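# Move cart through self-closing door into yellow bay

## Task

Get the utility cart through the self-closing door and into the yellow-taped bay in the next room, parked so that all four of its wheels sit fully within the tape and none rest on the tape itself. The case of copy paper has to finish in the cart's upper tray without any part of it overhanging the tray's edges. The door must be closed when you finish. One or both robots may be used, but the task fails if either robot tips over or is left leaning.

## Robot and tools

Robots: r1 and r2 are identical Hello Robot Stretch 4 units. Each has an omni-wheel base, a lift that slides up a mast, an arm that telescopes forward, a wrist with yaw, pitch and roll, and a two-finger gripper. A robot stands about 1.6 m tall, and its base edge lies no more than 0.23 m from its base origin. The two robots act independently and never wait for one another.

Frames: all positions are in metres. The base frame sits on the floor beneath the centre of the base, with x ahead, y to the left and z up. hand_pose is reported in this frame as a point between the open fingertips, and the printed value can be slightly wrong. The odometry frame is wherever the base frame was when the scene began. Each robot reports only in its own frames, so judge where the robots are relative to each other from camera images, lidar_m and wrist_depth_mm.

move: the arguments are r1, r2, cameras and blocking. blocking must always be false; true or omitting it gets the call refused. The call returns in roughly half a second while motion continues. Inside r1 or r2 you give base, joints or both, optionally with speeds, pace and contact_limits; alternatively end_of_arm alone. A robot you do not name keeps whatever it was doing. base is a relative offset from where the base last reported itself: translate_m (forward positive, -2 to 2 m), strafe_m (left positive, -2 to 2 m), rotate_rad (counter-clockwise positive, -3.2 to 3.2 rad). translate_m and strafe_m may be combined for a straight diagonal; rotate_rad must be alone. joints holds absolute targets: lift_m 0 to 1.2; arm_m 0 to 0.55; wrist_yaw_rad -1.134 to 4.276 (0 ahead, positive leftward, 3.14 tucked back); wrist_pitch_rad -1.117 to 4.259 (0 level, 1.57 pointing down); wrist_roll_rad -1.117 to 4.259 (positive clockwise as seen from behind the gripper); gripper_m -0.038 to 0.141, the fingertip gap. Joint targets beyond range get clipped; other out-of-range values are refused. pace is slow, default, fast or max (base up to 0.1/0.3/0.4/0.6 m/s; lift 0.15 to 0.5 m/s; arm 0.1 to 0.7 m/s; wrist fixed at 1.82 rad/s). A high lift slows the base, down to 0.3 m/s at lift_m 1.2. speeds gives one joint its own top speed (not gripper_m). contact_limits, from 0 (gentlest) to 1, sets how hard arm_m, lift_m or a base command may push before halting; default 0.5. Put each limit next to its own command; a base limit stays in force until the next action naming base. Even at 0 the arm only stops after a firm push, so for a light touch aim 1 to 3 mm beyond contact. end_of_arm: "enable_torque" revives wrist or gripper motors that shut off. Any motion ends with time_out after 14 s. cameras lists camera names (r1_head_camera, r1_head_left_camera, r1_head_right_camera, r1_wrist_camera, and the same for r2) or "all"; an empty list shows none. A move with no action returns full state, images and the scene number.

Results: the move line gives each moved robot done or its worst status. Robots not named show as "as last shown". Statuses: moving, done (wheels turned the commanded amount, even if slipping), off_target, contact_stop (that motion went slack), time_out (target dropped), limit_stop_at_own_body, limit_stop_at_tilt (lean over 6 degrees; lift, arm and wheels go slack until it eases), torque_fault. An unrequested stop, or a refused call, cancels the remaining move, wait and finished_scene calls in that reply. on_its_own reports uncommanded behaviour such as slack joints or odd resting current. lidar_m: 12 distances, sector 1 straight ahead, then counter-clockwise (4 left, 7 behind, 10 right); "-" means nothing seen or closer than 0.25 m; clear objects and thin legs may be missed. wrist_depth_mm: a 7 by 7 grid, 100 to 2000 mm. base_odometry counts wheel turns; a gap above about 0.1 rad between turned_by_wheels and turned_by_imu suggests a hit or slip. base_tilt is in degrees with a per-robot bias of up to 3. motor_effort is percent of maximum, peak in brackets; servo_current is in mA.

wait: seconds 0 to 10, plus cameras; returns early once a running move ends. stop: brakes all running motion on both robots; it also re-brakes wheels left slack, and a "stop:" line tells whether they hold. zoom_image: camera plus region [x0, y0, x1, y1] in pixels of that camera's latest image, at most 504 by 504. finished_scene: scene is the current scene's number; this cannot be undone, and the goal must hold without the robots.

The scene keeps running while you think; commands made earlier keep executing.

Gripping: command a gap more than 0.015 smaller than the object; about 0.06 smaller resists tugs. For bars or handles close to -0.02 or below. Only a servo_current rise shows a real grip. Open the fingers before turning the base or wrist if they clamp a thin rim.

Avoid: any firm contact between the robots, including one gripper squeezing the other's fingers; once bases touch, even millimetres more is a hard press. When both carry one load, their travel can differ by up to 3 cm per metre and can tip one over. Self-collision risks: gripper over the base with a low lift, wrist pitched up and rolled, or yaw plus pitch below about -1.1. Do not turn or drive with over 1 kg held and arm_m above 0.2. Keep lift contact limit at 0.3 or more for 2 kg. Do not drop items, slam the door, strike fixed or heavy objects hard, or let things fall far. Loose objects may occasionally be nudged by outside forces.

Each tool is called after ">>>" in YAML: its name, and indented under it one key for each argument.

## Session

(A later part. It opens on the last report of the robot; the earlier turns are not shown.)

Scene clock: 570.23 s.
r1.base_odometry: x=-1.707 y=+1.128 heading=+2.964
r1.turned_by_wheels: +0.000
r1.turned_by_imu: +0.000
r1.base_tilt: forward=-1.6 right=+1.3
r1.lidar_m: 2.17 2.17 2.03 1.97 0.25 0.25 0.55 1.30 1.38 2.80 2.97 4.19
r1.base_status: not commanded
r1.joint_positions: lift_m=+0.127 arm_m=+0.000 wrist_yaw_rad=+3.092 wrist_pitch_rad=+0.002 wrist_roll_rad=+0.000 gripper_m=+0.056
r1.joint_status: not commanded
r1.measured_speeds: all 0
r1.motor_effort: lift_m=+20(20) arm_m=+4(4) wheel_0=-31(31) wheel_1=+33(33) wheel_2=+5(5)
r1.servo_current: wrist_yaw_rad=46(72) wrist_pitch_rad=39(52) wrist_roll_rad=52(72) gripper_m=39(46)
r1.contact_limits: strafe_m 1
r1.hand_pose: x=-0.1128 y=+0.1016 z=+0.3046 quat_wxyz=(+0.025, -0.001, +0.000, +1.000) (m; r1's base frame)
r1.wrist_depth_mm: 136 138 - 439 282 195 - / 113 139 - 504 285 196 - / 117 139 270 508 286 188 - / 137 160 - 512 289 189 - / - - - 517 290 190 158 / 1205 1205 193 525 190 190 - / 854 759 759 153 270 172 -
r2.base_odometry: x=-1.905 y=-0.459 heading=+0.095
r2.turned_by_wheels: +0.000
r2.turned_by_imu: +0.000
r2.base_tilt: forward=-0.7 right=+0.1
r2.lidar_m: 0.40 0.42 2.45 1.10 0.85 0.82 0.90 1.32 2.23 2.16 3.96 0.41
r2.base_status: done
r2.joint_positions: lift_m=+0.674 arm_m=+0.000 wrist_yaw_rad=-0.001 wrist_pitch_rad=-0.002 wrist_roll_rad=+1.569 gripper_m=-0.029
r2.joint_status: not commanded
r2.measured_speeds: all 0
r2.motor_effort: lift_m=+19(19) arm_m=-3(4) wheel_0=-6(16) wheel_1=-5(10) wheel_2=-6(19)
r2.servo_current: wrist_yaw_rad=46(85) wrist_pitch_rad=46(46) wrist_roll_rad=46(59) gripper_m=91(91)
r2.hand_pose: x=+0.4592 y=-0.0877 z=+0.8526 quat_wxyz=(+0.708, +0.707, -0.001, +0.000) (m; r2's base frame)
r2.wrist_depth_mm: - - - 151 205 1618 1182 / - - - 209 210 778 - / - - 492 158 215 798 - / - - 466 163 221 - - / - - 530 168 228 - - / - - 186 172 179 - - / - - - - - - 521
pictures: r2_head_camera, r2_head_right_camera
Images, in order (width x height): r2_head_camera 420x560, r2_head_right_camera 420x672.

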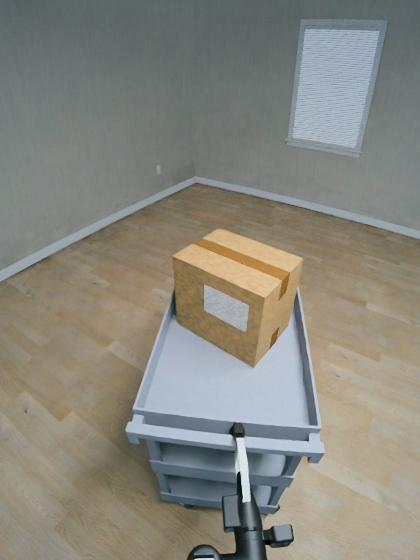

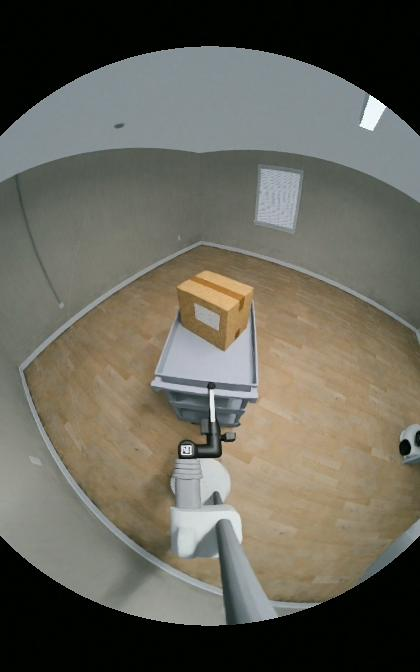

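>>> move:
  r2: {"base":{"strafe_m":-0.45,"translate_m":0.12}}
  blocking: false

>>> wait:
  seconds: 5

>>> move:
  r2: {"base":{"rotate_rad":0.6},"pace":"slow"}
  cameras: ["r2_head_right_camera"]
  blocking: false

>>> wait:
  seconds: 2

>>> move:
  r2: {"base":{"strafe_m":-0.45,"translate_m":0.1}}
  cameras: ["r2_head_right_camera"]
  blocking: false

>>> wait:
  seconds: 5

>>> wait:
  seconds: 0
  cameras: ["r2_head_camera","r2_head_right_camera","r1_head_right_camera"]

Scene clock: 582.87 s.
move: r2 moving
r1: as last shown
r1.base_tilt: forward=-1.6 right=+1.2
r1.lidar_m: 2.18 2.12 1.99 2.00 0.25 0.25 0.52 1.30 1.44 2.81 2.98 4.18
r1.motor_effort: lift_m=+20(20) arm_m=+4(4) wheel_0=-31(31) wheel_1=+32(33) wheel_2=+5(5)
r1.servo_current: wrist_yaw_rad=33(65) wrist_pitch_rad=46(46) wrist_roll_rad=59(59) gripper_m=46(46)
r1.contact_limits: strafe_m 1
r1.wrist_depth_mm: 136 138 - 445 282 195 - / 113 139 - 500 285 196 - / 117 139 270 508 286 188 - / 137 160 - 512 289 189 - / 1921 - - 517 290 191 158 / 1182 1205 194 517 191 190 - / 854 759 750 153 271 172 -
r2.base_odometry: x=-1.894 y=-0.489 heading=+0.095
r2.turned_by_wheels: +0.000
r2.turned_by_imu: +0.000
r2.base_tilt: forward=-0.7 right=+0.1
r2.lidar_m: 0.40 0.43 2.43 1.13 0.88 0.86 0.94 1.40 2.23 2.14 3.95 0.41
r2.base_status: translate_m moving; strafe_m moving
r2.joint_positions: lift_m=+0.674 arm_m=+0.000 wrist_yaw_rad=-0.001 wrist_pitch_rad=-0.002 wrist_roll_rad=+1.569 gripper_m=-0.029
r2.joint_status: not commanded
r2.measured_speeds: translate_m=+0.030 strafe_m=-0.123 rotate_rad=+0.001 lift_m=+0.000 arm_m=+0.000 wrist_yaw_rad=+0.000 wrist_pitch_rad=+0.000 wrist_roll_rad=+0.000
r2.motor_effort: lift_m=+19(19) arm_m=-4(4) wheel_0=+17(17) wheel_1=-9(11) wheel_2=-9(10)
r2.servo_current: wrist_yaw_rad=46(52) wrist_pitch_rad=39(46) wrist_roll_rad=33(52) gripper_m=85(91)
r2.hand_pose: x=+0.4592 y=-0.0877 z=+0.8526 quat_wxyz=(+0.708, +0.707, -0.001, +0.000) (m; r2's base frame)
r2.wrist_depth_mm: - - - 153 208 1576 1205 / - - - 210 213 798 - / - - 512 160 217 809 - / - 488 459 164 222 798 - / - - 525 168 227 - - / - - 186 171 179 - - / - - - - - - 530
pictures: none

Scene clock: 585.37 s.
earlier move: r2 done
r1.base_odometry: x=-1.707 y=+1.128 heading=+2.964
r1.turned_by_wheels: +0.000
r1.turned_by_imu: +0.000
r1.base_tilt: forward=-1.6 right=+1.3
r1.lidar_m: 1.83 1.75 2.00 1.98 0.25 0.25 0.52 1.31 1.41 2.81 2.96 4.22
r1.base_status: not commanded
r1.joint_positions: lift_m=+0.127 arm_m=+0.000 wrist_yaw_rad=+3.092 wrist_pitch_rad=+0.002 wrist_roll_rad=+0.000 gripper_m=+0.056
r1.joint_status: not commanded
r1.measured_speeds: all 0
r1.motor_effort: lift_m=+20(20) arm_m=+4(4) wheel_0=-31(31) wheel_1=+32(33) wheel_2=+5(5)
r1.servo_current: wrist_yaw_rad=39(65) wrist_pitch_rad=46(52) wrist_roll_rad=59(65) gripper_m=39(46)
r1.contact_limits: strafe_m 1
r1.hand_pose: x=-0.1128 y=+0.1016 z=+0.3046 quat_wxyz=(+0.025, -0.001, +0.000, +1.000) (m; r1's base frame)
r1.wrist_depth_mm: 136 138 - 442 282 195 - / 113 139 - 504 283 196 - / 117 139 268 508 286 189 - / 137 160 - 512 289 189 - / 1983 - - 517 290 190 158 / 1182 1205 193 521 190 190 - / 842 759 759 153 271 172 -
r2.base_odometry: x=-1.743 y=-0.895 heading=+0.095
r2.turned_by_wheels: +0.000
r2.turned_by_imu: +0.003
r2.base_tilt: forward=-0.7 right=+0.0
r2.lidar_m: 0.31 0.30 3.07 1.59 1.21 1.19 1.29 1.89 1.80 1.76 3.63 0.45
r2.base_status: done
r2.joint_positions: lift_m=+0.674 arm_m=+0.000 wrist_yaw_rad=+0.005 wrist_pitch_rad=-0.002 wrist_roll_rad=+1.569 gripper_m=-0.029
r2.joint_status: not commanded
r2.measured_speeds: all 0
r2.motor_effort: lift_m=+19(19) arm_m=-4(4) wheel_0=+5(18) wheel_1=-3(11) wheel_2=-1(11)
r2.servo_current: wrist_yaw_rad=46(59) wrist_pitch_rad=46(46) wrist_roll_rad=46(65) gripper_m=85(91)
r2.hand_pose: x=+0.4597 y=-0.0861 z=+0.8526 quat_wxyz=(+0.708, +0.707, +0.001, +0.002) (m; r2's base frame)
r2.wrist_depth_mm: - - - 265 - 1708 1205 / - - - 273 314 1537 1138 / - - - 277 293 1618 1229 / - - - 204 264 1756 512 / - - - 188 244 788 - / - - 186 172 179 809 - / - - 442 - 213 - -
wait: 2.50 of 5 s (r2 has come to rest)
pictures: none

Scene clock: 585.87 s.
move: r2 moving
r1: as last shown
r1.lidar_m: 1.85 1.73 2.01 1.96 0.25 0.25 0.56 1.30 1.41 2.82 2.98 4.19
r1.servo_current: wrist_yaw_rad=59(59) wrist_pitch_rad=39(46) wrist_roll_rad=39(59) gripper_m=46(46)
r1.contact_limits: strafe_m 1
r1.wrist_depth_mm: 136 138 - 442 281 195 - / 113 139 - 504 283 197 - / 117 140 270 504 287 189 - / 137 160 - 508 287 189 - / 1921 - - 517 289 190 157 / 1205 1229 193 521 191 190 - / 842 750 759 153 270 172 -
r2.base_odometry: x=-1.743 y=-0.895 heading=+0.219
r2.turned_by_wheels: +0.123
r2.turned_by_imu: +0.119
r2.base_tilt: forward=-0.7 right=+0.1
r2.lidar_m: 0.31 0.32 2.61 1.45 1.19 1.19 1.37 2.24 1.76 1.88 3.58 0.47
r2.base_status: rotate_rad moving
r2.joint_positions: lift_m=+0.674 arm_m=+0.000 wrist_yaw_rad=-0.014 wrist_pitch_rad=-0.002 wrist_roll_rad=+1.569 gripper_m=-0.029
r2.joint_status: not commanded
r2.measured_speeds: translate_m=+0.000 strafe_m=+0.000 rotate_rad=+0.483 lift_m=+0.000 arm_m=+0.000 wrist_yaw_rad=-0.036 wrist_pitch_rad=+0.000 wrist_roll_rad=+0.000
r2.motor_effort: lift_m=+19(19) arm_m=-2(4) wheel_0=-15(15) wheel_1=-8(9) wheel_2=-18(18)
r2.servo_current: wrist_yaw_rad=85(85) wrist_pitch_rad=33(46) wrist_roll_rad=46(59) gripper_m=85(91)
r2.hand_pose: x=+0.4580 y=-0.0916 z=+0.8526 quat_wxyz=(+0.708, +0.707, -0.006, -0.004) (m; r2's base frame)
r2.wrist_depth_mm: - - - 249 - 1756 1182 / - - - 278 303 306 315 / - - - 266 278 1756 1229 / - - - 196 256 1921 544 / - - 654 183 239 809 - / - 488 187 169 180 788 - / - - 452 - 213 - -
pictures: r2_head_right_camera
Images, in order (width x height): r2_head_right_camera 420x672.

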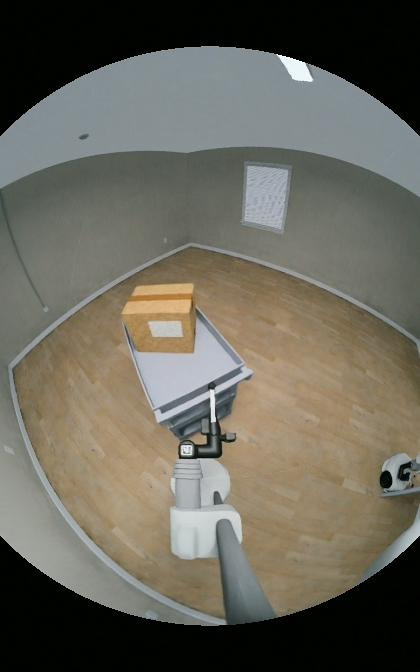

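Scene clock: 587.20 s.
earlier move: r2 done
r1.base_odometry: x=-1.707 y=+1.128 heading=+2.964
r1.turned_by_wheels: +0.000
r1.turned_by_imu: +0.000
r1.base_tilt: forward=-1.6 right=+1.3
r1.lidar_m: 1.82 1.75 2.00 1.98 0.25 0.25 0.53 1.31 1.43 2.81 2.96 4.18
r1.base_status: not commanded
r1.joint_positions: lift_m=+0.127 arm_m=+0.000 wrist_yaw_rad=+3.092 wrist_pitch_rad=+0.002 wrist_roll_rad=+0.000 gripper_m=+0.056
r1.joint_status: not commanded
r1.measured_speeds: all 0
r1.motor_effort: lift_m=+20(20) arm_m=+4(5) wheel_0=-31(31) wheel_1=+32(33) wheel_2=+5(5)
r1.servo_current: wrist_yaw_rad=46(65) wrist_pitch_rad=39(52) wrist_roll_rad=46(72) gripper_m=39(46)
r1.contact_limits: strafe_m 1
r1.hand_pose: x=-0.1128 y=+0.1016 z=+0.3046 quat_wxyz=(+0.025, -0.001, +0.000, +1.000) (m; r1's base frame)
r1.wrist_depth_mm: 136 138 - 445 282 195 - / 113 139 - 500 285 197 - / 117 139 270 508 286 188 - / 137 160 - 517 289 189 - / 1921 - - 517 289 190 157 / 1205 1205 193 517 191 189 - / 854 750 759 153 271 172 -
r2.base_odometry: x=-1.743 y=-0.895 heading=+0.694
r2.turned_by_wheels: +0.476
r2.turned_by_imu: +0.459
r2.base_tilt: forward=-0.6 right=+0.1
r2.lidar_m: 0.44 0.53 1.52 1.19 1.18 1.34 2.12 1.76 1.78 3.56 3.53 0.38
r2.base_status: done
r2.joint_positions: lift_m=+0.674 arm_m=+0.000 wrist_yaw_rad=-0.001 wrist_pitch_rad=-0.002 wrist_roll_rad=+1.569 gripper_m=-0.029
r2.joint_status: not commanded
r2.measured_speeds: all 0
r2.motor_effort: lift_m=+19(19) arm_m=-3(4) wheel_0=-4(15) wheel_1=-6(9) wheel_2=-3(22)
r2.servo_current: wrist_yaw_rad=46(85) wrist_pitch_rad=46(46) wrist_roll_rad=52(59) gripper_m=85(91)
r2.hand_pose: x=+0.4592 y=-0.0878 z=+0.8526 quat_wxyz=(+0.708, +0.707, -0.001, +0.000) (m; r2's base frame)
r2.wrist_depth_mm: - - 462 111 164 - - / - 436 421 120 177 - - / - 466 445 129 189 - - / - - 564 140 205 - - / - - - 152 224 1921 - / - - 186 170 178 1618 504 / - - - - - 1863 466
wait: 1.33 of 2 s (r2 has come to rest)
pictures: none

Scene clock: 587.70 s.
move: r2 moving
r1: as last shown
r1.lidar_m: 1.81 1.71 2.03 1.98 0.25 0.25 0.55 1.29 1.39 2.80 2.94 4.17
r1.motor_effort: lift_m=+20(20) arm_m=+4(4) wheel_0=-31(31) wheel_1=+32(33) wheel_2=+5(5)
r1.servo_current: wrist_yaw_rad=59(59) wrist_pitch_rad=46(46) wrist_roll_rad=65(65) gripper_m=46(46)
r1.contact_limits: strafe_m 1
r1.wrist_depth_mm: 136 139 - 445 283 196 - / 113 139 - 500 283 197 - / 117 139 270 508 286 188 - / 137 160 - 512 289 189 - / 1983 - - 512 290 190 158 / 1205 1205 195 521 191 189 - / 842 759 750 153 271 172 -
r2.base_odometry: x=-1.717 y=-0.915 heading=+0.694
r2.turned_by_wheels: +0.000
r2.turned_by_imu: +0.000
r2.base_tilt: forward=-0.8 right=+0.1
r2.lidar_m: 0.42 0.52 1.51 1.22 1.21 1.36 2.15 1.75 1.78 3.56 3.52 0.37
r2.base_status: translate_m moving; strafe_m moving
r2.joint_positions: lift_m=+0.674 arm_m=+0.000 wrist_yaw_rad=+0.002 wrist_pitch_rad=-0.002 wrist_roll_rad=+1.569 gripper_m=-0.029
r2.joint_status: not commanded
r2.measured_speeds: translate_m=+0.028 strafe_m=-0.124 rotate_rad=+0.000 lift_m=+0.000 arm_m=+0.000 wrist_yaw_rad=+0.006 wrist_pitch_rad=+0.000 wrist_roll_rad=+0.000
r2.motor_effort: lift_m=+19(19) arm_m=-3(4) wheel_0=+17(17) wheel_1=-8(11) wheel_2=-8(9)
r2.servo_current: wrist_yaw_rad=52(59) wrist_pitch_rad=46(46) wrist_roll_rad=52(52) gripper_m=85(91)
r2.hand_pose: x=+0.4595 y=-0.0869 z=+0.8526 quat_wxyz=(+0.708, +0.707, +0.000, +0.001) (m; r2's base frame)
r2.wrist_depth_mm: - - 469 109 163 - - / - 439 415 119 175 - - / - 459 442 127 188 - - / - - 559 138 203 - - / - - - 150 221 1983 - / - - 187 165 180 1661 508 / - - - - - - 469
pictures: r2_head_right_camera
Images, in order (width x height): r2_head_right_camera 420x672.

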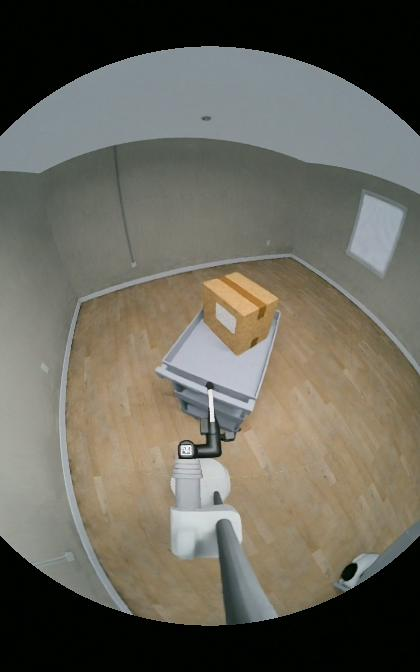

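Scene clock: 590.17 s.
earlier move: r2 done
r1.base_odometry: x=-1.707 y=+1.128 heading=+2.964
r1.turned_by_wheels: +0.000
r1.turned_by_imu: +0.000
r1.base_tilt: forward=-1.6 right=+1.3
r1.lidar_m: 1.55 2.62 1.98 1.96 0.25 0.25 0.54 1.30 1.39 2.80 2.96 4.20
r1.base_status: not commanded
r1.joint_positions: lift_m=+0.127 arm_m=+0.000 wrist_yaw_rad=+3.092 wrist_pitch_rad=+0.002 wrist_roll_rad=+0.000 gripper_m=+0.056
r1.joint_status: not commanded
r1.measured_speeds: all 0
r1.motor_effort: lift_m=+20(20) arm_m=+4(4) wheel_0=-30(31) wheel_1=+33(33) wheel_2=+5(5)
r1.servo_current: wrist_yaw_rad=52(72) wrist_pitch_rad=39(52) wrist_roll_rad=46(72) gripper_m=39(46)
r1.contact_limits: strafe_m 1
r1.hand_pose: x=-0.1128 y=+0.1016 z=+0.3046 quat_wxyz=(+0.025, -0.001, +0.000, +1.000) (m; r1's base frame)
r1.wrist_depth_mm: 136 138 - 442 282 195 - / 113 139 - 504 283 196 - / 117 140 270 508 286 188 - / 137 160 - 517 287 189 - / 1921 - - 517 290 189 158 / 1205 1205 195 521 191 190 - / 842 750 732 153 268 171 -
r2.base_odometry: x=-1.378 y=-1.177 heading=+0.694
r2.turned_by_wheels: +0.000
r2.turned_by_imu: +0.002
r2.base_tilt: forward=-0.7 right=+0.1
r2.lidar_m: 0.37 0.40 2.01 1.68 1.64 1.85 2.69 1.56 2.95 3.14 3.11 0.44
r2.base_status: done
r2.joint_positions: lift_m=+0.674 arm_m=+0.000 wrist_yaw_rad=+0.005 wrist_pitch_rad=-0.002 wrist_roll_rad=+1.569 gripper_m=-0.029
r2.joint_status: not commanded
r2.measured_speeds: all 0
r2.motor_effort: lift_m=+19(19) arm_m=-4(4) wheel_0=+2(19) wheel_1=-4(11) wheel_2=-3(9)
r2.servo_current: wrist_yaw_rad=52(59) wrist_pitch_rad=39(46) wrist_roll_rad=52(59) gripper_m=85(98)
r2.hand_pose: x=+0.4597 y=-0.0861 z=+0.8526 quat_wxyz=(+0.708, +0.707, +0.001, +0.002) (m; r2's base frame)
r2.wrist_depth_mm: - - - 173 233 253 251 / - - - 232 232 1756 1138 / - - - 173 231 778 - / - - 492 231 231 831 - / - - 484 172 232 820 - / - - 187 172 179 831 - / - - 591 - - - -
wait: 2.47 of 5 s (r2 has come to rest)
pictures: none

Scene clock: 590.17 s.
r1.base_odometry: x=-1.707 y=+1.128 heading=+2.964
r1.turned_by_wheels: +0.000
r1.turned_by_imu: +0.000
r1.base_tilt: forward=-1.6 right=+1.3
r1.lidar_m: 1.55 2.62 1.98 1.96 0.25 0.25 0.54 1.30 1.39 2.80 2.96 4.20
r1.base_status: not commanded
r1.joint_positions: lift_m=+0.127 arm_m=+0.000 wrist_yaw_rad=+3.092 wrist_pitch_rad=+0.002 wrist_roll_rad=+0.000 gripper_m=+0.056
r1.joint_status: not commanded
r1.measured_speeds: all 0
r1.motor_effort: lift_m=+20(20) arm_m=+4(4) wheel_0=-30(31) wheel_1=+33(33) wheel_2=+5(5)
r1.servo_current: wrist_yaw_rad=52(72) wrist_pitch_rad=39(52) wrist_roll_rad=46(72) gripper_m=39(46)
r1.contact_limits: strafe_m 1
r1.hand_pose: x=-0.1128 y=+0.1016 z=+0.3046 quat_wxyz=(+0.025, -0.001, +0.000, +1.000) (m; r1's base frame)
r1.wrist_depth_mm: 136 138 - 442 282 195 - / 113 139 - 504 283 196 - / 117 140 270 508 286 188 - / 137 160 - 517 287 189 - / 1921 - - 517 290 189 158 / 1205 1205 195 521 191 190 - / 842 750 732 153 268 171 -
r2.base_odometry: x=-1.378 y=-1.177 heading=+0.694
r2.turned_by_wheels: +0.000
r2.turned_by_imu: +0.000
r2.base_tilt: forward=-0.7 right=+0.1
r2.lidar_m: 0.37 0.40 2.01 1.68 1.64 1.85 2.69 1.56 2.95 3.14 3.11 0.44
r2.base_status: done
r2.joint_positions: lift_m=+0.674 arm_m=+0.000 wrist_yaw_rad=+0.005 wrist_pitch_rad=-0.002 wrist_roll_rad=+1.569 gripper_m=-0.029
r2.joint_status: not commanded
r2.measured_speeds: all 0
r2.motor_effort: lift_m=+19(19) arm_m=-4(4) wheel_0=+2(19) wheel_1=-4(11) wheel_2=-3(9)
r2.servo_current: wrist_yaw_rad=52(59) wrist_pitch_rad=39(46) wrist_roll_rad=52(59) gripper_m=85(98)
r2.hand_pose: x=+0.4597 y=-0.0861 z=+0.8526 quat_wxyz=(+0.708, +0.707, +0.001, +0.002) (m; r2's base frame)
r2.wrist_depth_mm: - - - 173 233 253 251 / - - - 232 232 1756 1138 / - - - 173 231 778 - / - - 492 231 231 831 - / - - 484 172 232 820 - / - - 187 172 179 831 - / - - 591 - - - -
pictures: r1_head_right_camera, r2_head_camera, r2_head_right_camera
Images, in order (width x height): r1_head_right_camera 420x672, r2_head_camera 420x560, r2_head_right_camera 420x672.

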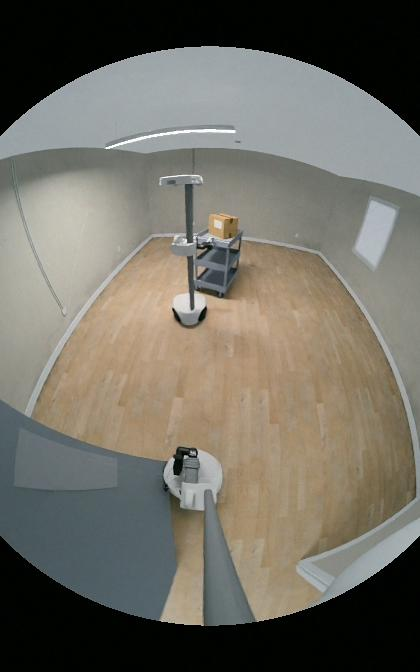

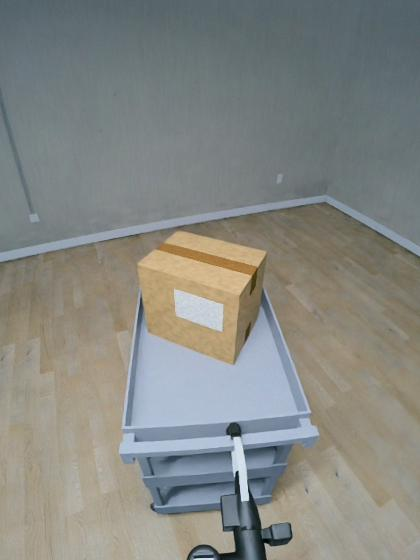

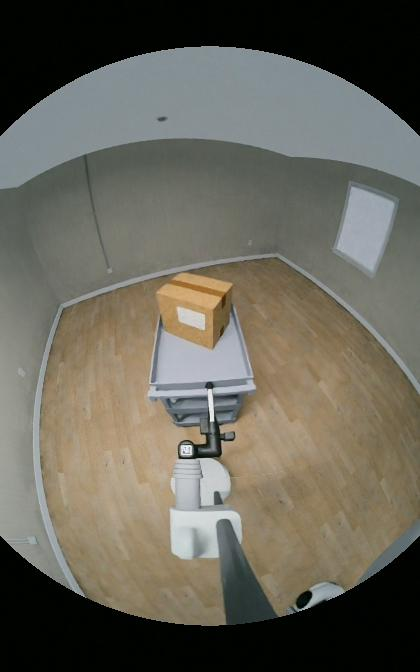

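>>> move:
  r2: {"base":{"rotate_rad":0.55},"pace":"slow"}
  blocking: false

>>> wait:
  seconds: 2

>>> move:
  r2: {"base":{"strafe_m":-0.55}}
  blocking: false

>>> wait:
  seconds: 5

>>> move:
  r2: {"base":{"rotate_rad":0.4},"pace":"slow"}
  cameras: ["r2_head_right_camera"]
  blocking: false

>>> wait:
  seconds: 2

>>> wait:
  seconds: 0
  cameras: ["r2_head_camera","r1_head_camera","r2_head_right_camera","r1_head_right_camera"]

Scene clock: 622.00 s.
move: r2 moving
r1: as last shown
r1.lidar_m: 1.54 2.61 2.00 1.98 0.25 0.25 0.55 1.31 1.42 2.80 2.95 4.20
r1.servo_current: wrist_yaw_rad=52(65) wrist_pitch_rad=39(52) wrist_roll_rad=52(59) gripper_m=46(46)
r1.contact_limits: strafe_m 1
r1.wrist_depth_mm: 136 139 - 445 282 195 - / 113 139 - 504 283 196 - / 117 140 270 504 286 189 - / 137 160 - 517 287 189 - / 1921 - - 517 290 190 158 / 1205 1205 195 517 190 190 - / 866 750 750 154 268 172 -
r2.base_odometry: x=-1.378 y=-1.177 heading=+0.818
r2.turned_by_wheels: +0.125
r2.turned_by_imu: +0.121
r2.base_tilt: forward=-0.7 right=+0.1
r2.lidar_m: 0.41 0.43 1.91 1.65 1.66 1.93 1.69 1.57 3.17 3.09 3.11 0.43
r2.base_status: rotate_rad moving
r2.joint_positions: lift_m=+0.674 arm_m=+0.000 wrist_yaw_rad=-0.008 wrist_pitch_rad=-0.002 wrist_roll_rad=+1.569 gripper_m=-0.029
r2.joint_status: not commanded
r2.measured_speeds: translate_m=-0.002 strafe_m=-0.001 rotate_rad=+0.487 lift_m=+0.000 arm_m=+0.000 wrist_yaw_rad=-0.014 wrist_pitch_rad=+0.000 wrist_roll_rad=+0.000
r2.motor_effort: lift_m=+19(19) arm_m=-3(4) wheel_0=-10(11) wheel_1=-7(10) wheel_2=-14(15)
r2.servo_current: wrist_yaw_rad=52(65) wrist_pitch_rad=39(46) wrist_roll_rad=59(59) gripper_m=91(91)
r2.hand_pose: x=+0.4585 y=-0.0899 z=+0.8526 quat_wxyz=(+0.708, +0.707, -0.004, -0.002) (m; r2's base frame)
r2.wrist_depth_mm: - - - 159 216 1618 1182 / - - - 161 219 1618 - / - - 544 164 221 798 - / - - 462 167 226 809 - / - - 512 170 229 831 - / - - 187 172 179 - - / - - - - 236 - -
pictures: none

Scene clock: 623.27 s.
earlier move: r2 done
r1.base_odometry: x=-1.707 y=+1.128 heading=+2.964
r1.turned_by_wheels: +0.000
r1.turned_by_imu: +0.000
r1.base_tilt: forward=-1.6 right=+1.2
r1.lidar_m: 1.53 2.61 2.02 1.97 0.25 0.25 0.55 1.29 1.40 2.80 2.97 4.21
r1.base_status: not commanded
r1.joint_positions: lift_m=+0.127 arm_m=+0.000 wrist_yaw_rad=+3.092 wrist_pitch_rad=+0.002 wrist_roll_rad=+0.000 gripper_m=+0.056
r1.joint_status: not commanded
r1.measured_speeds: all 0
r1.motor_effort: lift_m=+20(20) arm_m=+4(4) wheel_0=-31(32) wheel_1=+32(33) wheel_2=+5(5)
r1.servo_current: wrist_yaw_rad=33(91) wrist_pitch_rad=39(52) wrist_roll_rad=59(78) gripper_m=46(46)
r1.contact_limits: strafe_m 1
r1.hand_pose: x=-0.1128 y=+0.1016 z=+0.3046 quat_wxyz=(+0.025, -0.001, +0.000, +1.000) (m; r1's base frame)
r1.wrist_depth_mm: 136 138 - 442 281 195 - / 113 139 - 504 285 198 - / 117 139 268 508 286 189 - / 137 160 - 512 289 189 - / 1983 - - 517 287 191 157 / 1182 1205 193 521 190 190 - / 854 768 750 153 272 172 -
r2.base_odometry: x=-1.378 y=-1.177 heading=+1.243
r2.turned_by_wheels: +0.424
r2.turned_by_imu: +0.412
r2.base_tilt: forward=-0.7 right=+0.1
r2.lidar_m: 0.44 2.02 1.66 1.65 1.83 2.69 1.58 2.97 3.10 3.09 3.46 0.31
r2.base_status: done
r2.joint_positions: lift_m=+0.674 arm_m=+0.000 wrist_yaw_rad=-0.004 wrist_pitch_rad=-0.002 wrist_roll_rad=+1.569 gripper_m=-0.029
r2.joint_status: not commanded
r2.measured_speeds: all 0
r2.motor_effort: lift_m=+19(19) arm_m=-4(4) wheel_0=-7(14) wheel_1=-5(10) wheel_2=-4(16)
r2.servo_current: wrist_yaw_rad=46(72) wrist_pitch_rad=39(46) wrist_roll_rad=46(59) gripper_m=78(91)
r2.hand_pose: x=+0.4590 y=-0.0885 z=+0.8526 quat_wxyz=(+0.708, +0.707, -0.002, -0.001) (m; r2's base frame)
r2.wrist_depth_mm: - 347 - - 122 119 - / - 469 - - 135 - - / - - - - 155 - - / - - - - 181 564 - / - - - 115 218 1618 504 / - - 183 141 180 1708 473 / - - - - 397 - 402
wait: 1.27 of 2 s (r2 has come to rest)
pictures: none

Scene clock: 623.77 s.
move: r2 moving
r1: as last shown
r1.base_tilt: forward=-1.6 right=+1.3
r1.lidar_m: 1.54 2.64 1.98 1.98 0.25 0.25 0.55 1.28 1.44 2.80 2.95 4.18
r1.motor_effort: lift_m=+20(20) arm_m=+4(5) wheel_0=-31(31) wheel_1=+33(33) wheel_2=+5(5)
r1.servo_current: wrist_yaw_rad=52(59) wrist_pitch_rad=39(46) wrist_roll_rad=52(65) gripper_m=39(46)
r1.contact_limits: strafe_m 1
r1.wrist_depth_mm: 136 138 - 445 282 195 - / 113 139 - 500 283 198 - / 117 140 270 512 286 189 - / 137 160 - 508 289 189 - / 1863 - - 521 289 190 158 / 1182 1205 194 525 191 190 - / 842 750 750 154 270 172 -
r2.base_odometry: x=-1.344 y=-1.188 heading=+1.243
r2.turned_by_wheels: +0.001
r2.turned_by_imu: +0.001
r2.base_tilt: forward=-0.7 right=+0.0
r2.lidar_m: 0.42 2.08 1.68 1.68 1.89 2.68 1.59 3.02 3.08 3.06 3.41 0.33
r2.base_status: strafe_m moving
r2.joint_positions: lift_m=+0.674 arm_m=+0.000 wrist_yaw_rad=+0.004 wrist_pitch_rad=-0.002 wrist_roll_rad=+1.569 gripper_m=-0.029
r2.joint_status: not commanded
r2.measured_speeds: translate_m=+0.000 strafe_m=-0.140 rotate_rad=+0.000 lift_m=+0.000 arm_m=+0.000 wrist_yaw_rad=+0.019 wrist_pitch_rad=+0.000 wrist_roll_rad=+0.000
r2.motor_effort: lift_m=+19(19) arm_m=-3(4) wheel_0=+14(16) wheel_1=-10(12) wheel_2=-1(4)
r2.servo_current: wrist_yaw_rad=46(59) wrist_pitch_rad=39(46) wrist_roll_rad=52(59) gripper_m=85(85)
r2.hand_pose: x=+0.4596 y=-0.0864 z=+0.8526 quat_wxyz=(+0.708, +0.707, +0.001, +0.002) (m; r2's base frame)
r2.wrist_depth_mm: - 345 - - 117 116 - / - 473 - - 129 - - / - - - - 148 - - / - - - - 175 559 - / - - - - 212 1661 504 / - - 185 136 179 1661 466 / - - - - - - 404
pictures: none

Scene clock: 626.43 s.
earlier move: r2 done
r1.base_odometry: x=-1.707 y=+1.128 heading=+2.964
r1.turned_by_wheels: +0.000
r1.turned_by_imu: +0.000
r1.base_tilt: forward=-1.6 right=+1.3
r1.lidar_m: 1.64 2.60 2.01 1.98 0.25 0.25 0.53 1.31 1.41 2.81 2.98 1.74
r1.base_status: not commanded
r1.joint_positions: lift_m=+0.127 arm_m=+0.000 wrist_yaw_rad=+3.092 wrist_pitch_rad=+0.002 wrist_roll_rad=+0.000 gripper_m=+0.056
r1.joint_status: not commanded
r1.measured_speeds: all 0
r1.motor_effort: lift_m=+20(20) arm_m=+4(5) wheel_0=-31(31) wheel_1=+32(33) wheel_2=+5(5)
r1.servo_current: wrist_yaw_rad=33(72) wrist_pitch_rad=46(52) wrist_roll_rad=59(65) gripper_m=39(52)
r1.contact_limits: strafe_m 1
r1.hand_pose: x=-0.1128 y=+0.1016 z=+0.3046 quat_wxyz=(+0.025, -0.001, +0.000, +1.000) (m; r1's base frame)
r1.wrist_depth_mm: 136 138 - 445 283 195 - / 113 138 - 500 283 197 - / 117 139 268 504 285 189 - / 137 160 - 512 287 190 - / 1983 - - 517 290 190 158 / 1182 1205 194 521 191 190 - / 842 750 759 153 270 172 -
r2.base_odometry: x=-0.858 y=-1.354 heading=+1.243
r2.turned_by_wheels: -0.001
r2.turned_by_imu: +0.001
r2.base_tilt: forward=-0.7 right=+0.0
r2.lidar_m: 0.44 0.50 2.18 2.19 2.44 1.66 1.72 3.11 2.56 2.54 2.82 0.39
r2.base_status: done
r2.joint_positions: lift_m=+0.674 arm_m=+0.000 wrist_yaw_rad=+0.006 wrist_pitch_rad=-0.002 wrist_roll_rad=+1.569 gripper_m=-0.029
r2.joint_status: not commanded
r2.measured_speeds: all 0
r2.motor_effort: lift_m=+19(19) arm_m=-3(4) wheel_0=+1(20) wheel_1=-3(12) wheel_2=+0(4)
r2.servo_current: wrist_yaw_rad=52(65) wrist_pitch_rad=46(46) wrist_roll_rad=46(59) gripper_m=85(91)
r2.hand_pose: x=+0.4598 y=-0.0858 z=+0.8526 quat_wxyz=(+0.708, +0.707, +0.001, +0.003) (m; r2's base frame)
r2.wrist_depth_mm: - - - 130 181 699 - / - - 488 133 190 - - / - 452 439 141 201 788 - / - - 504 151 211 - - / - - 627 157 225 - - / - - 186 170 179 1756 - / - - - - - - 488
wait: 2.67 of 5 s (r2 has come to rest)
pictures: none

Scene clock: 626.93 s.
move: r2 moving
r1: as last shown
r1.lidar_m: 1.66 2.63 1.99 1.96 0.25 0.25 0.55 1.31 1.42 2.78 2.95 1.72
r1.motor_effort: lift_m=+20(20) arm_m=+4(4) wheel_0=-31(31) wheel_1=+32(33) wheel_2=+5(5)
r1.servo_current: wrist_yaw_rad=39(65) wrist_pitch_rad=39(46) wrist_roll_rad=59(59) gripper_m=39(46)
r1.contact_limits: strafe_m 1
r1.wrist_depth_mm: 136 138 - 442 282 195 - / 113 139 - 500 285 197 - / 117 139 270 508 286 189 - / 137 160 - 512 289 190 - / 1983 - - 517 286 189 158 / 1205 1205 193 517 191 190 - / 854 741 741 153 271 172 -
r2.base_odometry: x=-0.858 y=-1.354 heading=+1.367
r2.turned_by_wheels: +0.124
r2.turned_by_imu: +0.121
r2.base_tilt: forward=-0.7 right=+0.0
r2.lidar_m: 0.44 0.54 2.17 2.19 2.61 1.65 3.09 2.91 2.57 2.56 3.05 0.39
r2.base_status: rotate_rad moving
r2.joint_positions: lift_m=+0.674 arm_m=+0.000 wrist_yaw_rad=-0.006 wrist_pitch_rad=-0.002 wrist_roll_rad=+1.569 gripper_m=-0.029
r2.joint_status: not commanded
r2.measured_speeds: translate_m=-0.001 strafe_m=+0.001 rotate_rad=+0.490 lift_m=+0.000 arm_m=+0.000 wrist_yaw_rad=+0.000 wrist_pitch_rad=+0.000 wrist_roll_rad=+0.000
r2.motor_effort: lift_m=+19(19) arm_m=-3(4) wheel_0=-14(14) wheel_1=-9(9) wheel_2=-12(12)
r2.servo_current: wrist_yaw_rad=59(59) wrist_pitch_rad=39(46) wrist_roll_rad=52(65) gripper_m=85(91)
r2.hand_pose: x=+0.4588 y=-0.0891 z=+0.8526 quat_wxyz=(+0.708, +0.707, -0.003, -0.001) (m; r2's base frame)
r2.wrist_depth_mm: - - 484 116 168 668 - / - 449 427 124 178 - - / - 462 445 133 192 - - / - - 544 143 206 - - / - - - 152 224 1921 - / - - 187 169 179 1708 508 / - - - - - - 473
pictures: r2_head_right_camera
Images, in order (width x height): r2_head_right_camera 420x672.

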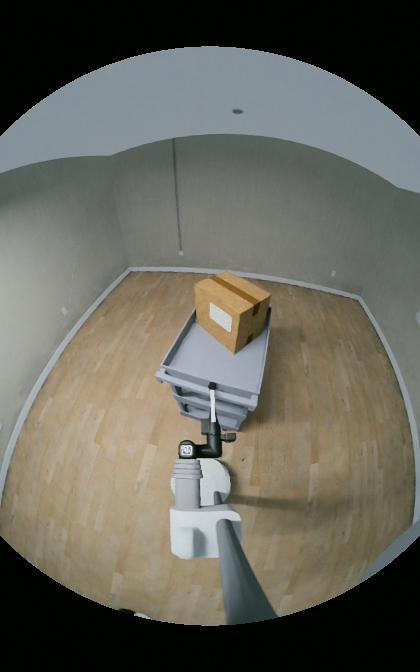

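Scene clock: 628.00 s.
earlier move: r2 done
r1.base_odometry: x=-1.707 y=+1.128 heading=+2.964
r1.turned_by_wheels: +0.000
r1.turned_by_imu: +0.000
r1.base_tilt: forward=-1.6 right=+1.3
r1.lidar_m: 1.62 2.62 1.99 1.99 0.25 0.25 0.54 1.31 1.38 2.81 2.94 1.69
r1.base_status: not commanded
r1.joint_positions: lift_m=+0.127 arm_m=+0.000 wrist_yaw_rad=+3.092 wrist_pitch_rad=+0.002 wrist_roll_rad=+0.000 gripper_m=+0.056
r1.joint_status: not commanded
r1.measured_speeds: all 0
r1.motor_effort: lift_m=+20(20) arm_m=+4(4) wheel_0=-31(31) wheel_1=+33(33) wheel_2=+5(5)
r1.servo_current: wrist_yaw_rad=33(72) wrist_pitch_rad=39(52) wrist_roll_rad=52(65) gripper_m=39(46)
r1.contact_limits: strafe_m 1
r1.hand_pose: x=-0.1128 y=+0.1016 z=+0.3046 quat_wxyz=(+0.025, -0.001, +0.000, +1.000) (m; r1's base frame)
r1.wrist_depth_mm: 136 138 - 439 281 196 - / 113 139 - 500 283 196 - / 117 139 270 504 286 187 - / 137 160 - 512 287 190 - / 1921 - - 512 289 190 158 / 1205 1205 193 521 190 190 - / 842 741 759 153 271 172 -
r2.base_odometry: x=-0.858 y=-1.354 heading=+1.641
r2.turned_by_wheels: +0.274
r2.turned_by_imu: +0.266
r2.base_tilt: forward=-0.7 right=+0.0
r2.lidar_m: 0.47 2.26 2.18 2.30 1.75 1.66 2.97 2.63 2.54 2.70 0.70 0.33
r2.base_status: done
r2.joint_positions: lift_m=+0.674 arm_m=+0.000 wrist_yaw_rad=-0.006 wrist_pitch_rad=-0.002 wrist_roll_rad=+1.569 gripper_m=-0.029
r2.joint_status: not commanded
r2.measured_speeds: all 0
r2.motor_effort: lift_m=+19(19) arm_m=-3(4) wheel_0=-9(14) wheel_1=-6(9) wheel_2=-6(13)
r2.servo_current: wrist_yaw_rad=46(59) wrist_pitch_rad=39(46) wrist_roll_rad=46(65) gripper_m=78(91)
r2.hand_pose: x=+0.4588 y=-0.0891 z=+0.8526 quat_wxyz=(+0.708, +0.707, -0.003, -0.001) (m; r2's base frame)
r2.wrist_depth_mm: - 366 - - - 113 - / - - - - 126 - - / - - - - 147 - - / - - - - 176 564 539 / - - - - 219 1661 492 / - - 183 137 180 1708 462 / - - - - 415 1756 1160
wait: 1.07 of 2 s (r2 has come to rest)
pictures: none

Scene clock: 628.00 s.
r1.base_odometry: x=-1.707 y=+1.128 heading=+2.964
r1.turned_by_wheels: +0.000
r1.turned_by_imu: +0.000
r1.base_tilt: forward=-1.6 right=+1.3
r1.lidar_m: 1.62 2.62 1.99 1.99 0.25 0.25 0.54 1.31 1.38 2.81 2.94 1.69
r1.base_status: not commanded
r1.joint_positions: lift_m=+0.127 arm_m=+0.000 wrist_yaw_rad=+3.092 wrist_pitch_rad=+0.002 wrist_roll_rad=+0.000 gripper_m=+0.056
r1.joint_status: not commanded
r1.measured_speeds: all 0
r1.motor_effort: lift_m=+20(20) arm_m=+4(4) wheel_0=-31(31) wheel_1=+33(33) wheel_2=+5(5)
r1.servo_current: wrist_yaw_rad=33(72) wrist_pitch_rad=39(52) wrist_roll_rad=52(65) gripper_m=39(46)
r1.contact_limits: strafe_m 1
r1.hand_pose: x=-0.1128 y=+0.1016 z=+0.3046 quat_wxyz=(+0.025, -0.001, +0.000, +1.000) (m; r1's base frame)
r1.wrist_depth_mm: 136 138 - 439 281 196 - / 113 139 - 500 283 196 - / 117 139 270 504 286 187 - / 137 160 - 512 287 190 - / 1921 - - 512 289 190 158 / 1205 1205 193 521 190 190 - / 842 741 759 153 271 172 -
r2.base_odometry: x=-0.858 y=-1.354 heading=+1.641
r2.turned_by_wheels: +0.000
r2.turned_by_imu: +0.000
r2.base_tilt: forward=-0.7 right=+0.0
r2.lidar_m: 0.47 2.26 2.18 2.30 1.75 1.66 2.97 2.63 2.54 2.70 0.70 0.33
r2.base_status: done
r2.joint_positions: lift_m=+0.674 arm_m=+0.000 wrist_yaw_rad=-0.006 wrist_pitch_rad=-0.002 wrist_roll_rad=+1.569 gripper_m=-0.029
r2.joint_status: not commanded
r2.measured_speeds: all 0
r2.motor_effort: lift_m=+19(19) arm_m=-3(4) wheel_0=-9(14) wheel_1=-6(9) wheel_2=-6(13)
r2.servo_current: wrist_yaw_rad=46(59) wrist_pitch_rad=39(46) wrist_roll_rad=46(65) gripper_m=78(91)
r2.hand_pose: x=+0.4588 y=-0.0891 z=+0.8526 quat_wxyz=(+0.708, +0.707, -0.003, -0.001) (m; r2's base frame)
r2.wrist_depth_mm: - 366 - - - 113 - / - - - - 126 - - / - - - - 147 - - / - - - - 176 564 539 / - - - - 219 1661 492 / - - 183 137 180 1708 462 / - - - - 415 1756 1160
pictures: r1_head_camera, r1_head_right_camera, r2_head_camera, r2_head_right_camera
Images, in order (width x height): r1_head_camera 420x560, r1_head_right_camera 420x672, r2_head_camera 420x560, r2_head_right_camera 420x672.

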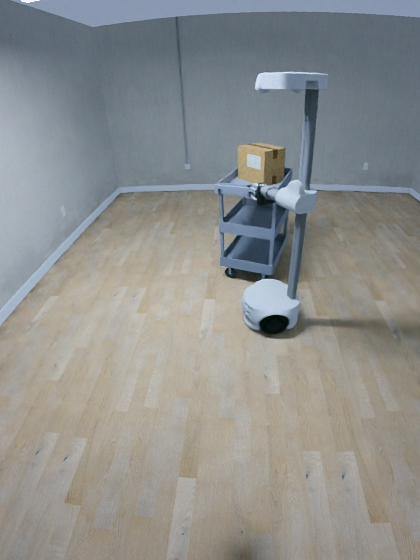

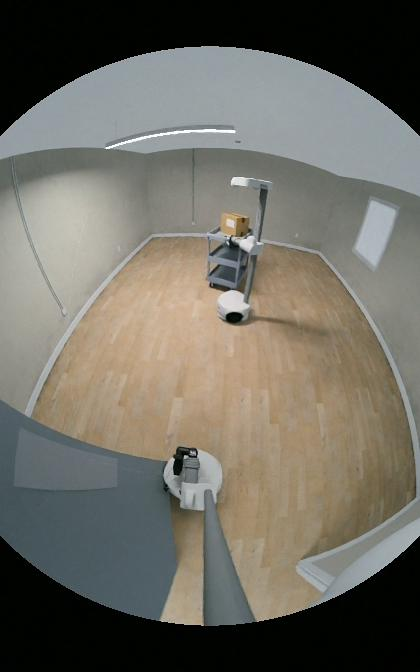

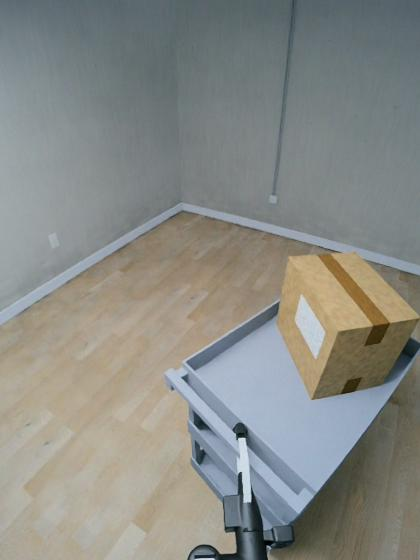

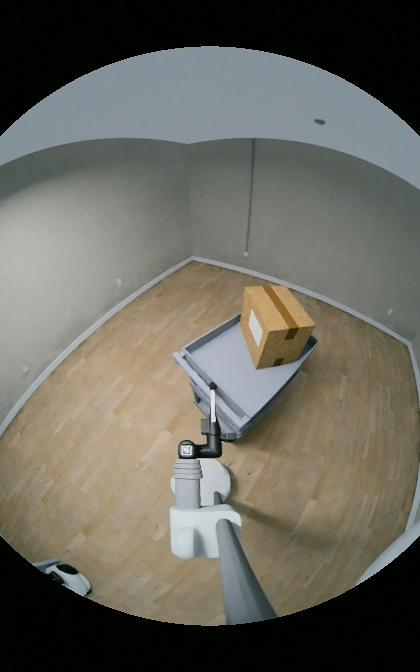

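>>> move:
  r2: {"base":{"translate_m":-0.69,"strafe_m":0.02}}
  blocking: false

>>> wait:
  seconds: 5

>>> move:
  r2: {"base":{"rotate_rad":-0.55},"pace":"slow"}
  blocking: false

>>> wait:
  seconds: 2

>>> wait:
  seconds: 0
  cameras: ["r2_head_camera","r1_head_camera","r2_head_right_camera","r1_head_right_camera","r2_head_left_camera"]

Scene clock: 639.30 s.
move: r2 moving
r1: as last shown
r1.lidar_m: 1.62 2.64 1.99 1.96 0.25 0.25 0.54 1.31 1.38 2.79 2.97 1.69
r1.motor_effort: lift_m=+20(20) arm_m=+4(4) wheel_0=-31(31) wheel_1=+32(33) wheel_2=+5(5)
r1.servo_current: wrist_yaw_rad=33(59) wrist_pitch_rad=46(46) wrist_roll_rad=46(59) gripper_m=33(52)
r1.contact_limits: strafe_m 1
r1.wrist_depth_mm: 136 138 - 442 282 195 - / 113 139 - 504 285 197 - / 117 139 270 504 287 188 - / 137 160 - 512 289 189 - / - - - 512 290 189 158 / 1182 1182 194 521 191 190 - / 831 750 750 153 270 172 -
r2.base_odometry: x=-0.856 y=-1.385 heading=+1.640
r2.turned_by_wheels: -0.001
r2.turned_by_imu: +0.000
r2.base_tilt: forward=-0.6 right=+0.1
r2.lidar_m: 0.45 2.28 2.20 2.33 1.69 1.62 2.93 2.61 2.53 2.70 0.85 0.33
r2.base_status: translate_m moving; strafe_m moving
r2.joint_positions: lift_m=+0.674 arm_m=+0.000 wrist_yaw_rad=-0.006 wrist_pitch_rad=-0.002 wrist_roll_rad=+1.569 gripper_m=-0.029
r2.joint_status: not commanded
r2.measured_speeds: translate_m=-0.123 strafe_m=+0.005 rotate_rad=+0.003 lift_m=+0.000 arm_m=+0.000 wrist_yaw_rad=+0.000 wrist_pitch_rad=+0.000 wrist_roll_rad=+0.000
r2.motor_effort: lift_m=+19(19) arm_m=-3(4) wheel_0=-11(15) wheel_1=-10(10) wheel_2=+12(13)
r2.servo_current: wrist_yaw_rad=46(65) wrist_pitch_rad=39(46) wrist_roll_rad=46(52) gripper_m=85(91)
r2.hand_pose: x=+0.4588 y=-0.0891 z=+0.8526 quat_wxyz=(+0.708, +0.707, -0.003, -0.001) (m; r2's base frame)
r2.wrist_depth_mm: - 357 - - 116 115 - / - - - - 128 - - / - - - - 148 - - / - - - - 177 564 - / - - - - 217 1708 496 / - - 183 139 180 1661 455 / - - - - 397 - 1060
pictures: none

Scene clock: 642.60 s.
earlier move: r2 done
r1.base_odometry: x=-1.707 y=+1.128 heading=+2.964
r1.turned_by_wheels: +0.000
r1.turned_by_imu: +0.000
r1.base_tilt: forward=-1.6 right=+1.3
r1.lidar_m: 1.54 2.63 2.02 2.00 0.25 0.25 0.55 1.31 1.39 2.80 2.91 1.18
r1.base_status: not commanded
r1.joint_positions: lift_m=+0.127 arm_m=+0.000 wrist_yaw_rad=+3.092 wrist_pitch_rad=+0.002 wrist_roll_rad=+0.000 gripper_m=+0.056
r1.joint_status: not commanded
r1.measured_speeds: all 0
r1.motor_effort: lift_m=+20(20) arm_m=+4(4) wheel_0=-31(32) wheel_1=+33(33) wheel_2=+5(5)
r1.servo_current: wrist_yaw_rad=26(65) wrist_pitch_rad=46(52) wrist_roll_rad=26(65) gripper_m=46(52)
r1.contact_limits: strafe_m 1
r1.hand_pose: x=-0.1128 y=+0.1016 z=+0.3046 quat_wxyz=(+0.025, -0.001, +0.000, +1.000) (m; r1's base frame)
r1.wrist_depth_mm: 136 138 - 442 281 196 - / 113 139 - 500 283 197 - / 117 139 267 508 287 188 - / 137 160 - 512 287 190 - / 1983 - - 517 290 190 157 / 1205 1229 193 517 190 190 - / 842 750 759 153 271 172 -
r2.base_odometry: x=-0.829 y=-2.043 heading=+1.641
r2.turned_by_wheels: +0.000
r2.turned_by_imu: +0.000
r2.base_tilt: forward=-0.7 right=+0.0
r2.lidar_m: 0.42 0.46 2.53 2.68 1.19 2.24 2.34 2.27 2.19 2.32 3.35 0.41
r2.base_status: done
r2.joint_positions: lift_m=+0.674 arm_m=+0.000 wrist_yaw_rad=-0.001 wrist_pitch_rad=-0.002 wrist_roll_rad=+1.569 gripper_m=-0.029
r2.joint_status: not commanded
r2.measured_speeds: all 0
r2.motor_effort: lift_m=+19(19) arm_m=-4(4) wheel_0=-2(16) wheel_1=-3(10) wheel_2=+1(15)
r2.servo_current: wrist_yaw_rad=33(65) wrist_pitch_rad=39(46) wrist_roll_rad=59(65) gripper_m=91(91)
r2.hand_pose: x=+0.4592 y=-0.0878 z=+0.8526 quat_wxyz=(+0.708, +0.707, -0.001, +0.000) (m; r2's base frame)
r2.wrist_depth_mm: - - - 141 196 1618 1138 / - - 564 148 203 - - / - - 466 152 209 788 - / - - 473 160 219 788 - / - - 564 166 226 - - / - - 186 171 179 - - / - - - - - 1756 500
wait: 3.30 of 5 s (r2 has come to rest)
pictures: none

Scene clock: 643.10 s.
move: r2 moving
r1: as last shown
r1.lidar_m: 1.54 2.64 1.99 1.95 0.25 0.25 0.55 1.29 1.40 2.81 2.94 1.17
r1.motor_effort: lift_m=+20(20) arm_m=+4(4) wheel_0=-31(31) wheel_1=+32(33) wheel_2=+5(5)
r1.servo_current: wrist_yaw_rad=46(52) wrist_pitch_rad=52(52) wrist_roll_rad=39(59) gripper_m=46(46)
r1.contact_limits: strafe_m 1
r1.wrist_depth_mm: 136 138 - 442 283 196 - / 113 139 - 500 285 196 - / 117 139 271 508 285 188 - / 137 160 - 512 287 189 - / 1983 - - 512 289 190 158 / 1182 1182 193 521 191 190 - / 854 750 750 153 270 173 -
r2.base_odometry: x=-0.830 y=-2.043 heading=+1.517
r2.turned_by_wheels: -0.124
r2.turned_by_imu: -0.120
r2.base_tilt: forward=-0.7 right=+0.1
r2.lidar_m: 0.38 0.43 2.55 2.63 1.20 1.30 2.26 2.34 2.21 2.22 2.95 0.43
r2.base_status: rotate_rad moving
r2.joint_positions: lift_m=+0.674 arm_m=+0.000 wrist_yaw_rad=+0.008 wrist_pitch_rad=-0.002 wrist_roll_rad=+1.569 gripper_m=-0.029
r2.joint_status: not commanded
r2.measured_speeds: translate_m=+0.001 strafe_m=+0.000 rotate_rad=-0.486 lift_m=+0.000 arm_m=+0.000 wrist_yaw_rad=+0.000 wrist_pitch_rad=+0.000 wrist_roll_rad=+0.000
r2.motor_effort: lift_m=+19(19) arm_m=-4(4) wheel_0=+13(15) wheel_1=+10(10) wheel_2=+14(14)
r2.servo_current: wrist_yaw_rad=59(65) wrist_pitch_rad=39(46) wrist_roll_rad=52(59) gripper_m=85(91)
r2.hand_pose: x=+0.4600 y=-0.0850 z=+0.8526 quat_wxyz=(+0.708, +0.707, +0.002, +0.004) (m; r2's base frame)
r2.wrist_depth_mm: - - - 160 216 243 1138 / - - - 162 220 1618 - / - - 554 165 223 798 - / - - 466 167 226 820 - / - - 504 170 229 831 - / - - 189 172 179 - - / - - - - 236 - -
pictures: none

Scene clock: 644.37 s.
earlier move: r2 done
r1.base_odometry: x=-1.707 y=+1.128 heading=+2.964
r1.turned_by_wheels: +0.000
r1.turned_by_imu: +0.000
r1.base_tilt: forward=-1.6 right=+1.3
r1.lidar_m: 1.70 2.63 2.00 1.98 0.25 0.27 0.54 1.31 1.39 2.81 2.94 1.17
r1.base_status: not commanded
r1.joint_positions: lift_m=+0.127 arm_m=+0.000 wrist_yaw_rad=+3.092 wrist_pitch_rad=+0.002 wrist_roll_rad=+0.000 gripper_m=+0.056
r1.joint_status: not commanded
r1.measured_speeds: all 0
r1.motor_effort: lift_m=+20(20) arm_m=+4(5) wheel_0=-31(31) wheel_1=+32(33) wheel_2=+5(5)
r1.servo_current: wrist_yaw_rad=46(72) wrist_pitch_rad=39(52) wrist_roll_rad=33(65) gripper_m=39(46)
r1.contact_limits: strafe_m 1
r1.hand_pose: x=-0.1128 y=+0.1016 z=+0.3046 quat_wxyz=(+0.025, -0.001, +0.000, +1.000) (m; r1's base frame)
r1.wrist_depth_mm: 136 138 - 442 283 195 - / 113 139 - 500 285 196 - / 117 139 268 508 286 188 - / 137 160 - 508 290 189 - / 1983 - - 512 289 190 158 / 1182 1229 193 521 191 190 - / 842 741 759 153 272 172 -
r2.base_odometry: x=-0.829 y=-2.043 heading=+1.092
r2.turned_by_wheels: -0.425
r2.turned_by_imu: -0.413
r2.base_tilt: forward=-0.7 right=+0.0
r2.lidar_m: 0.25 0.25 2.64 2.52 2.70 1.17 2.21 2.32 2.25 2.19 2.33 0.49
r2.base_status: done
r2.joint_positions: lift_m=+0.674 arm_m=+0.000 wrist_yaw_rad=+0.003 wrist_pitch_rad=-0.002 wrist_roll_rad=+1.569 gripper_m=-0.029
r2.joint_status: not commanded
r2.measured_speeds: all 0
r2.motor_effort: lift_m=+19(19) arm_m=-4(4) wheel_0=+4(15) wheel_1=+4(10) wheel_2=+6(15)
r2.servo_current: wrist_yaw_rad=52(65) wrist_pitch_rad=46(46) wrist_roll_rad=52(59) gripper_m=85(91)
r2.hand_pose: x=+0.4596 y=-0.0866 z=+0.8526 quat_wxyz=(+0.708, +0.707, +0.000, +0.002) (m; r2's base frame)
r2.wrist_depth_mm: - - - - - 1708 1182 / - - - 301 - 1808 1182 / - - - 253 340 349 394 / - - - 271 290 1808 1308 / - - - 187 251 1808 517 / - - 186 167 179 732 - / - - 421 - 208 - -
wait: 1.27 of 2 s (r2 has come to rest)
pictures: none

Scene clock: 644.37 s.
r1.base_odometry: x=-1.707 y=+1.128 heading=+2.964
r1.turned_by_wheels: +0.000
r1.turned_by_imu: +0.000
r1.base_tilt: forward=-1.6 right=+1.3
r1.lidar_m: 1.70 2.63 2.00 1.98 0.25 0.27 0.54 1.31 1.39 2.81 2.94 1.17
r1.base_status: not commanded
r1.joint_positions: lift_m=+0.127 arm_m=+0.000 wrist_yaw_rad=+3.092 wrist_pitch_rad=+0.002 wrist_roll_rad=+0.000 gripper_m=+0.056
r1.joint_status: not commanded
r1.measured_speeds: all 0
r1.motor_effort: lift_m=+20(20) arm_m=+4(5) wheel_0=-31(31) wheel_1=+32(33) wheel_2=+5(5)
r1.servo_current: wrist_yaw_rad=46(72) wrist_pitch_rad=39(52) wrist_roll_rad=33(65) gripper_m=39(46)
r1.contact_limits: strafe_m 1
r1.hand_pose: x=-0.1128 y=+0.1016 z=+0.3046 quat_wxyz=(+0.025, -0.001, +0.000, +1.000) (m; r1's base frame)
r1.wrist_depth_mm: 136 138 - 442 283 195 - / 113 139 - 500 285 196 - / 117 139 268 508 286 188 - / 137 160 - 508 290 189 - / 1983 - - 512 289 190 158 / 1182 1229 193 521 191 190 - / 842 741 759 153 272 172 -
r2.base_odometry: x=-0.829 y=-2.043 heading=+1.092
r2.turned_by_wheels: +0.000
r2.turned_by_imu: +0.000
r2.base_tilt: forward=-0.7 right=+0.0
r2.lidar_m: 0.25 0.25 2.64 2.52 2.70 1.17 2.21 2.32 2.25 2.19 2.33 0.49
r2.base_status: done
r2.joint_positions: lift_m=+0.674 arm_m=+0.000 wrist_yaw_rad=+0.003 wrist_pitch_rad=-0.002 wrist_roll_rad=+1.569 gripper_m=-0.029
r2.joint_status: not commanded
r2.measured_speeds: all 0
r2.motor_effort: lift_m=+19(19) arm_m=-4(4) wheel_0=+4(15) wheel_1=+4(10) wheel_2=+6(15)
r2.servo_current: wrist_yaw_rad=52(65) wrist_pitch_rad=46(46) wrist_roll_rad=52(59) gripper_m=85(91)
r2.hand_pose: x=+0.4596 y=-0.0866 z=+0.8526 quat_wxyz=(+0.708, +0.707, +0.000, +0.002) (m; r2's base frame)
r2.wrist_depth_mm: - - - - - 1708 1182 / - - - 301 - 1808 1182 / - - - 253 340 349 394 / - - - 271 290 1808 1308 / - - - 187 251 1808 517 / - - 186 167 179 732 - / - - 421 - 208 - -
pictures: r1_head_camera, r1_head_right_camera, r2_head_camera, r2_head_left_camera, r2_head_right_camera
Images, in order (width x height): r1_head_camera 420x560, r1_head_right_camera 420x672, r2_head_camera 420x560, r2_head_left_camera 420x672, r2_head_right_camera 420x672.

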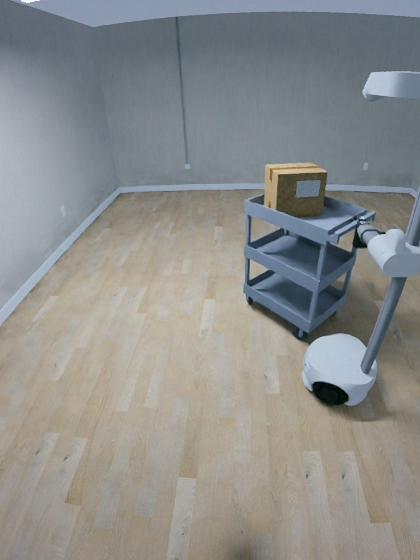

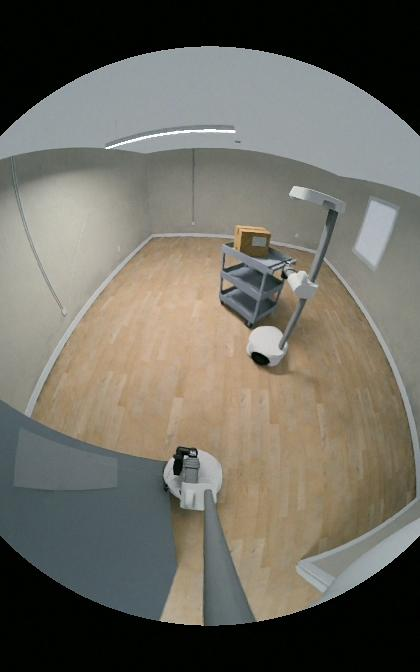

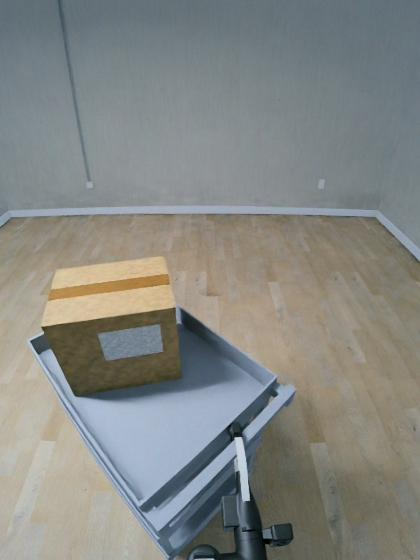

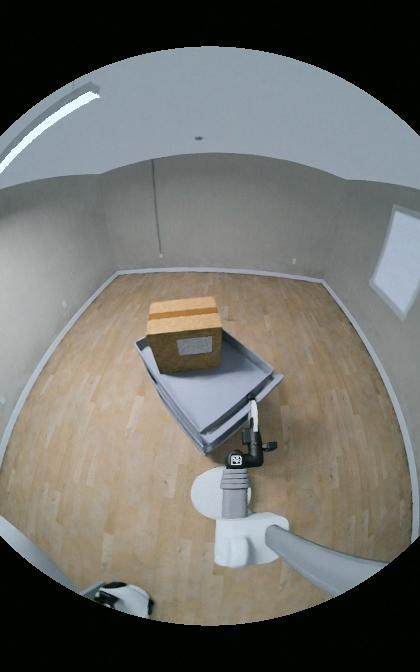

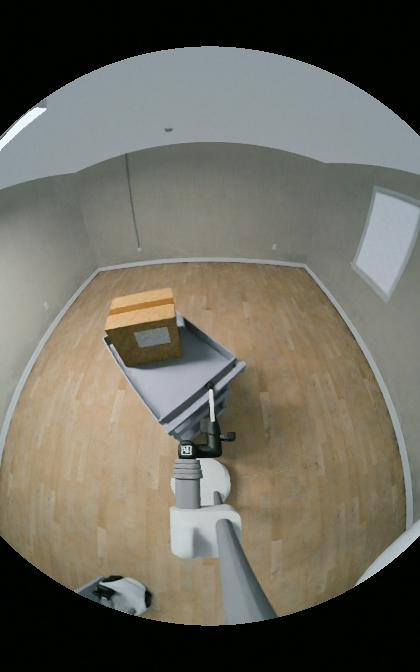

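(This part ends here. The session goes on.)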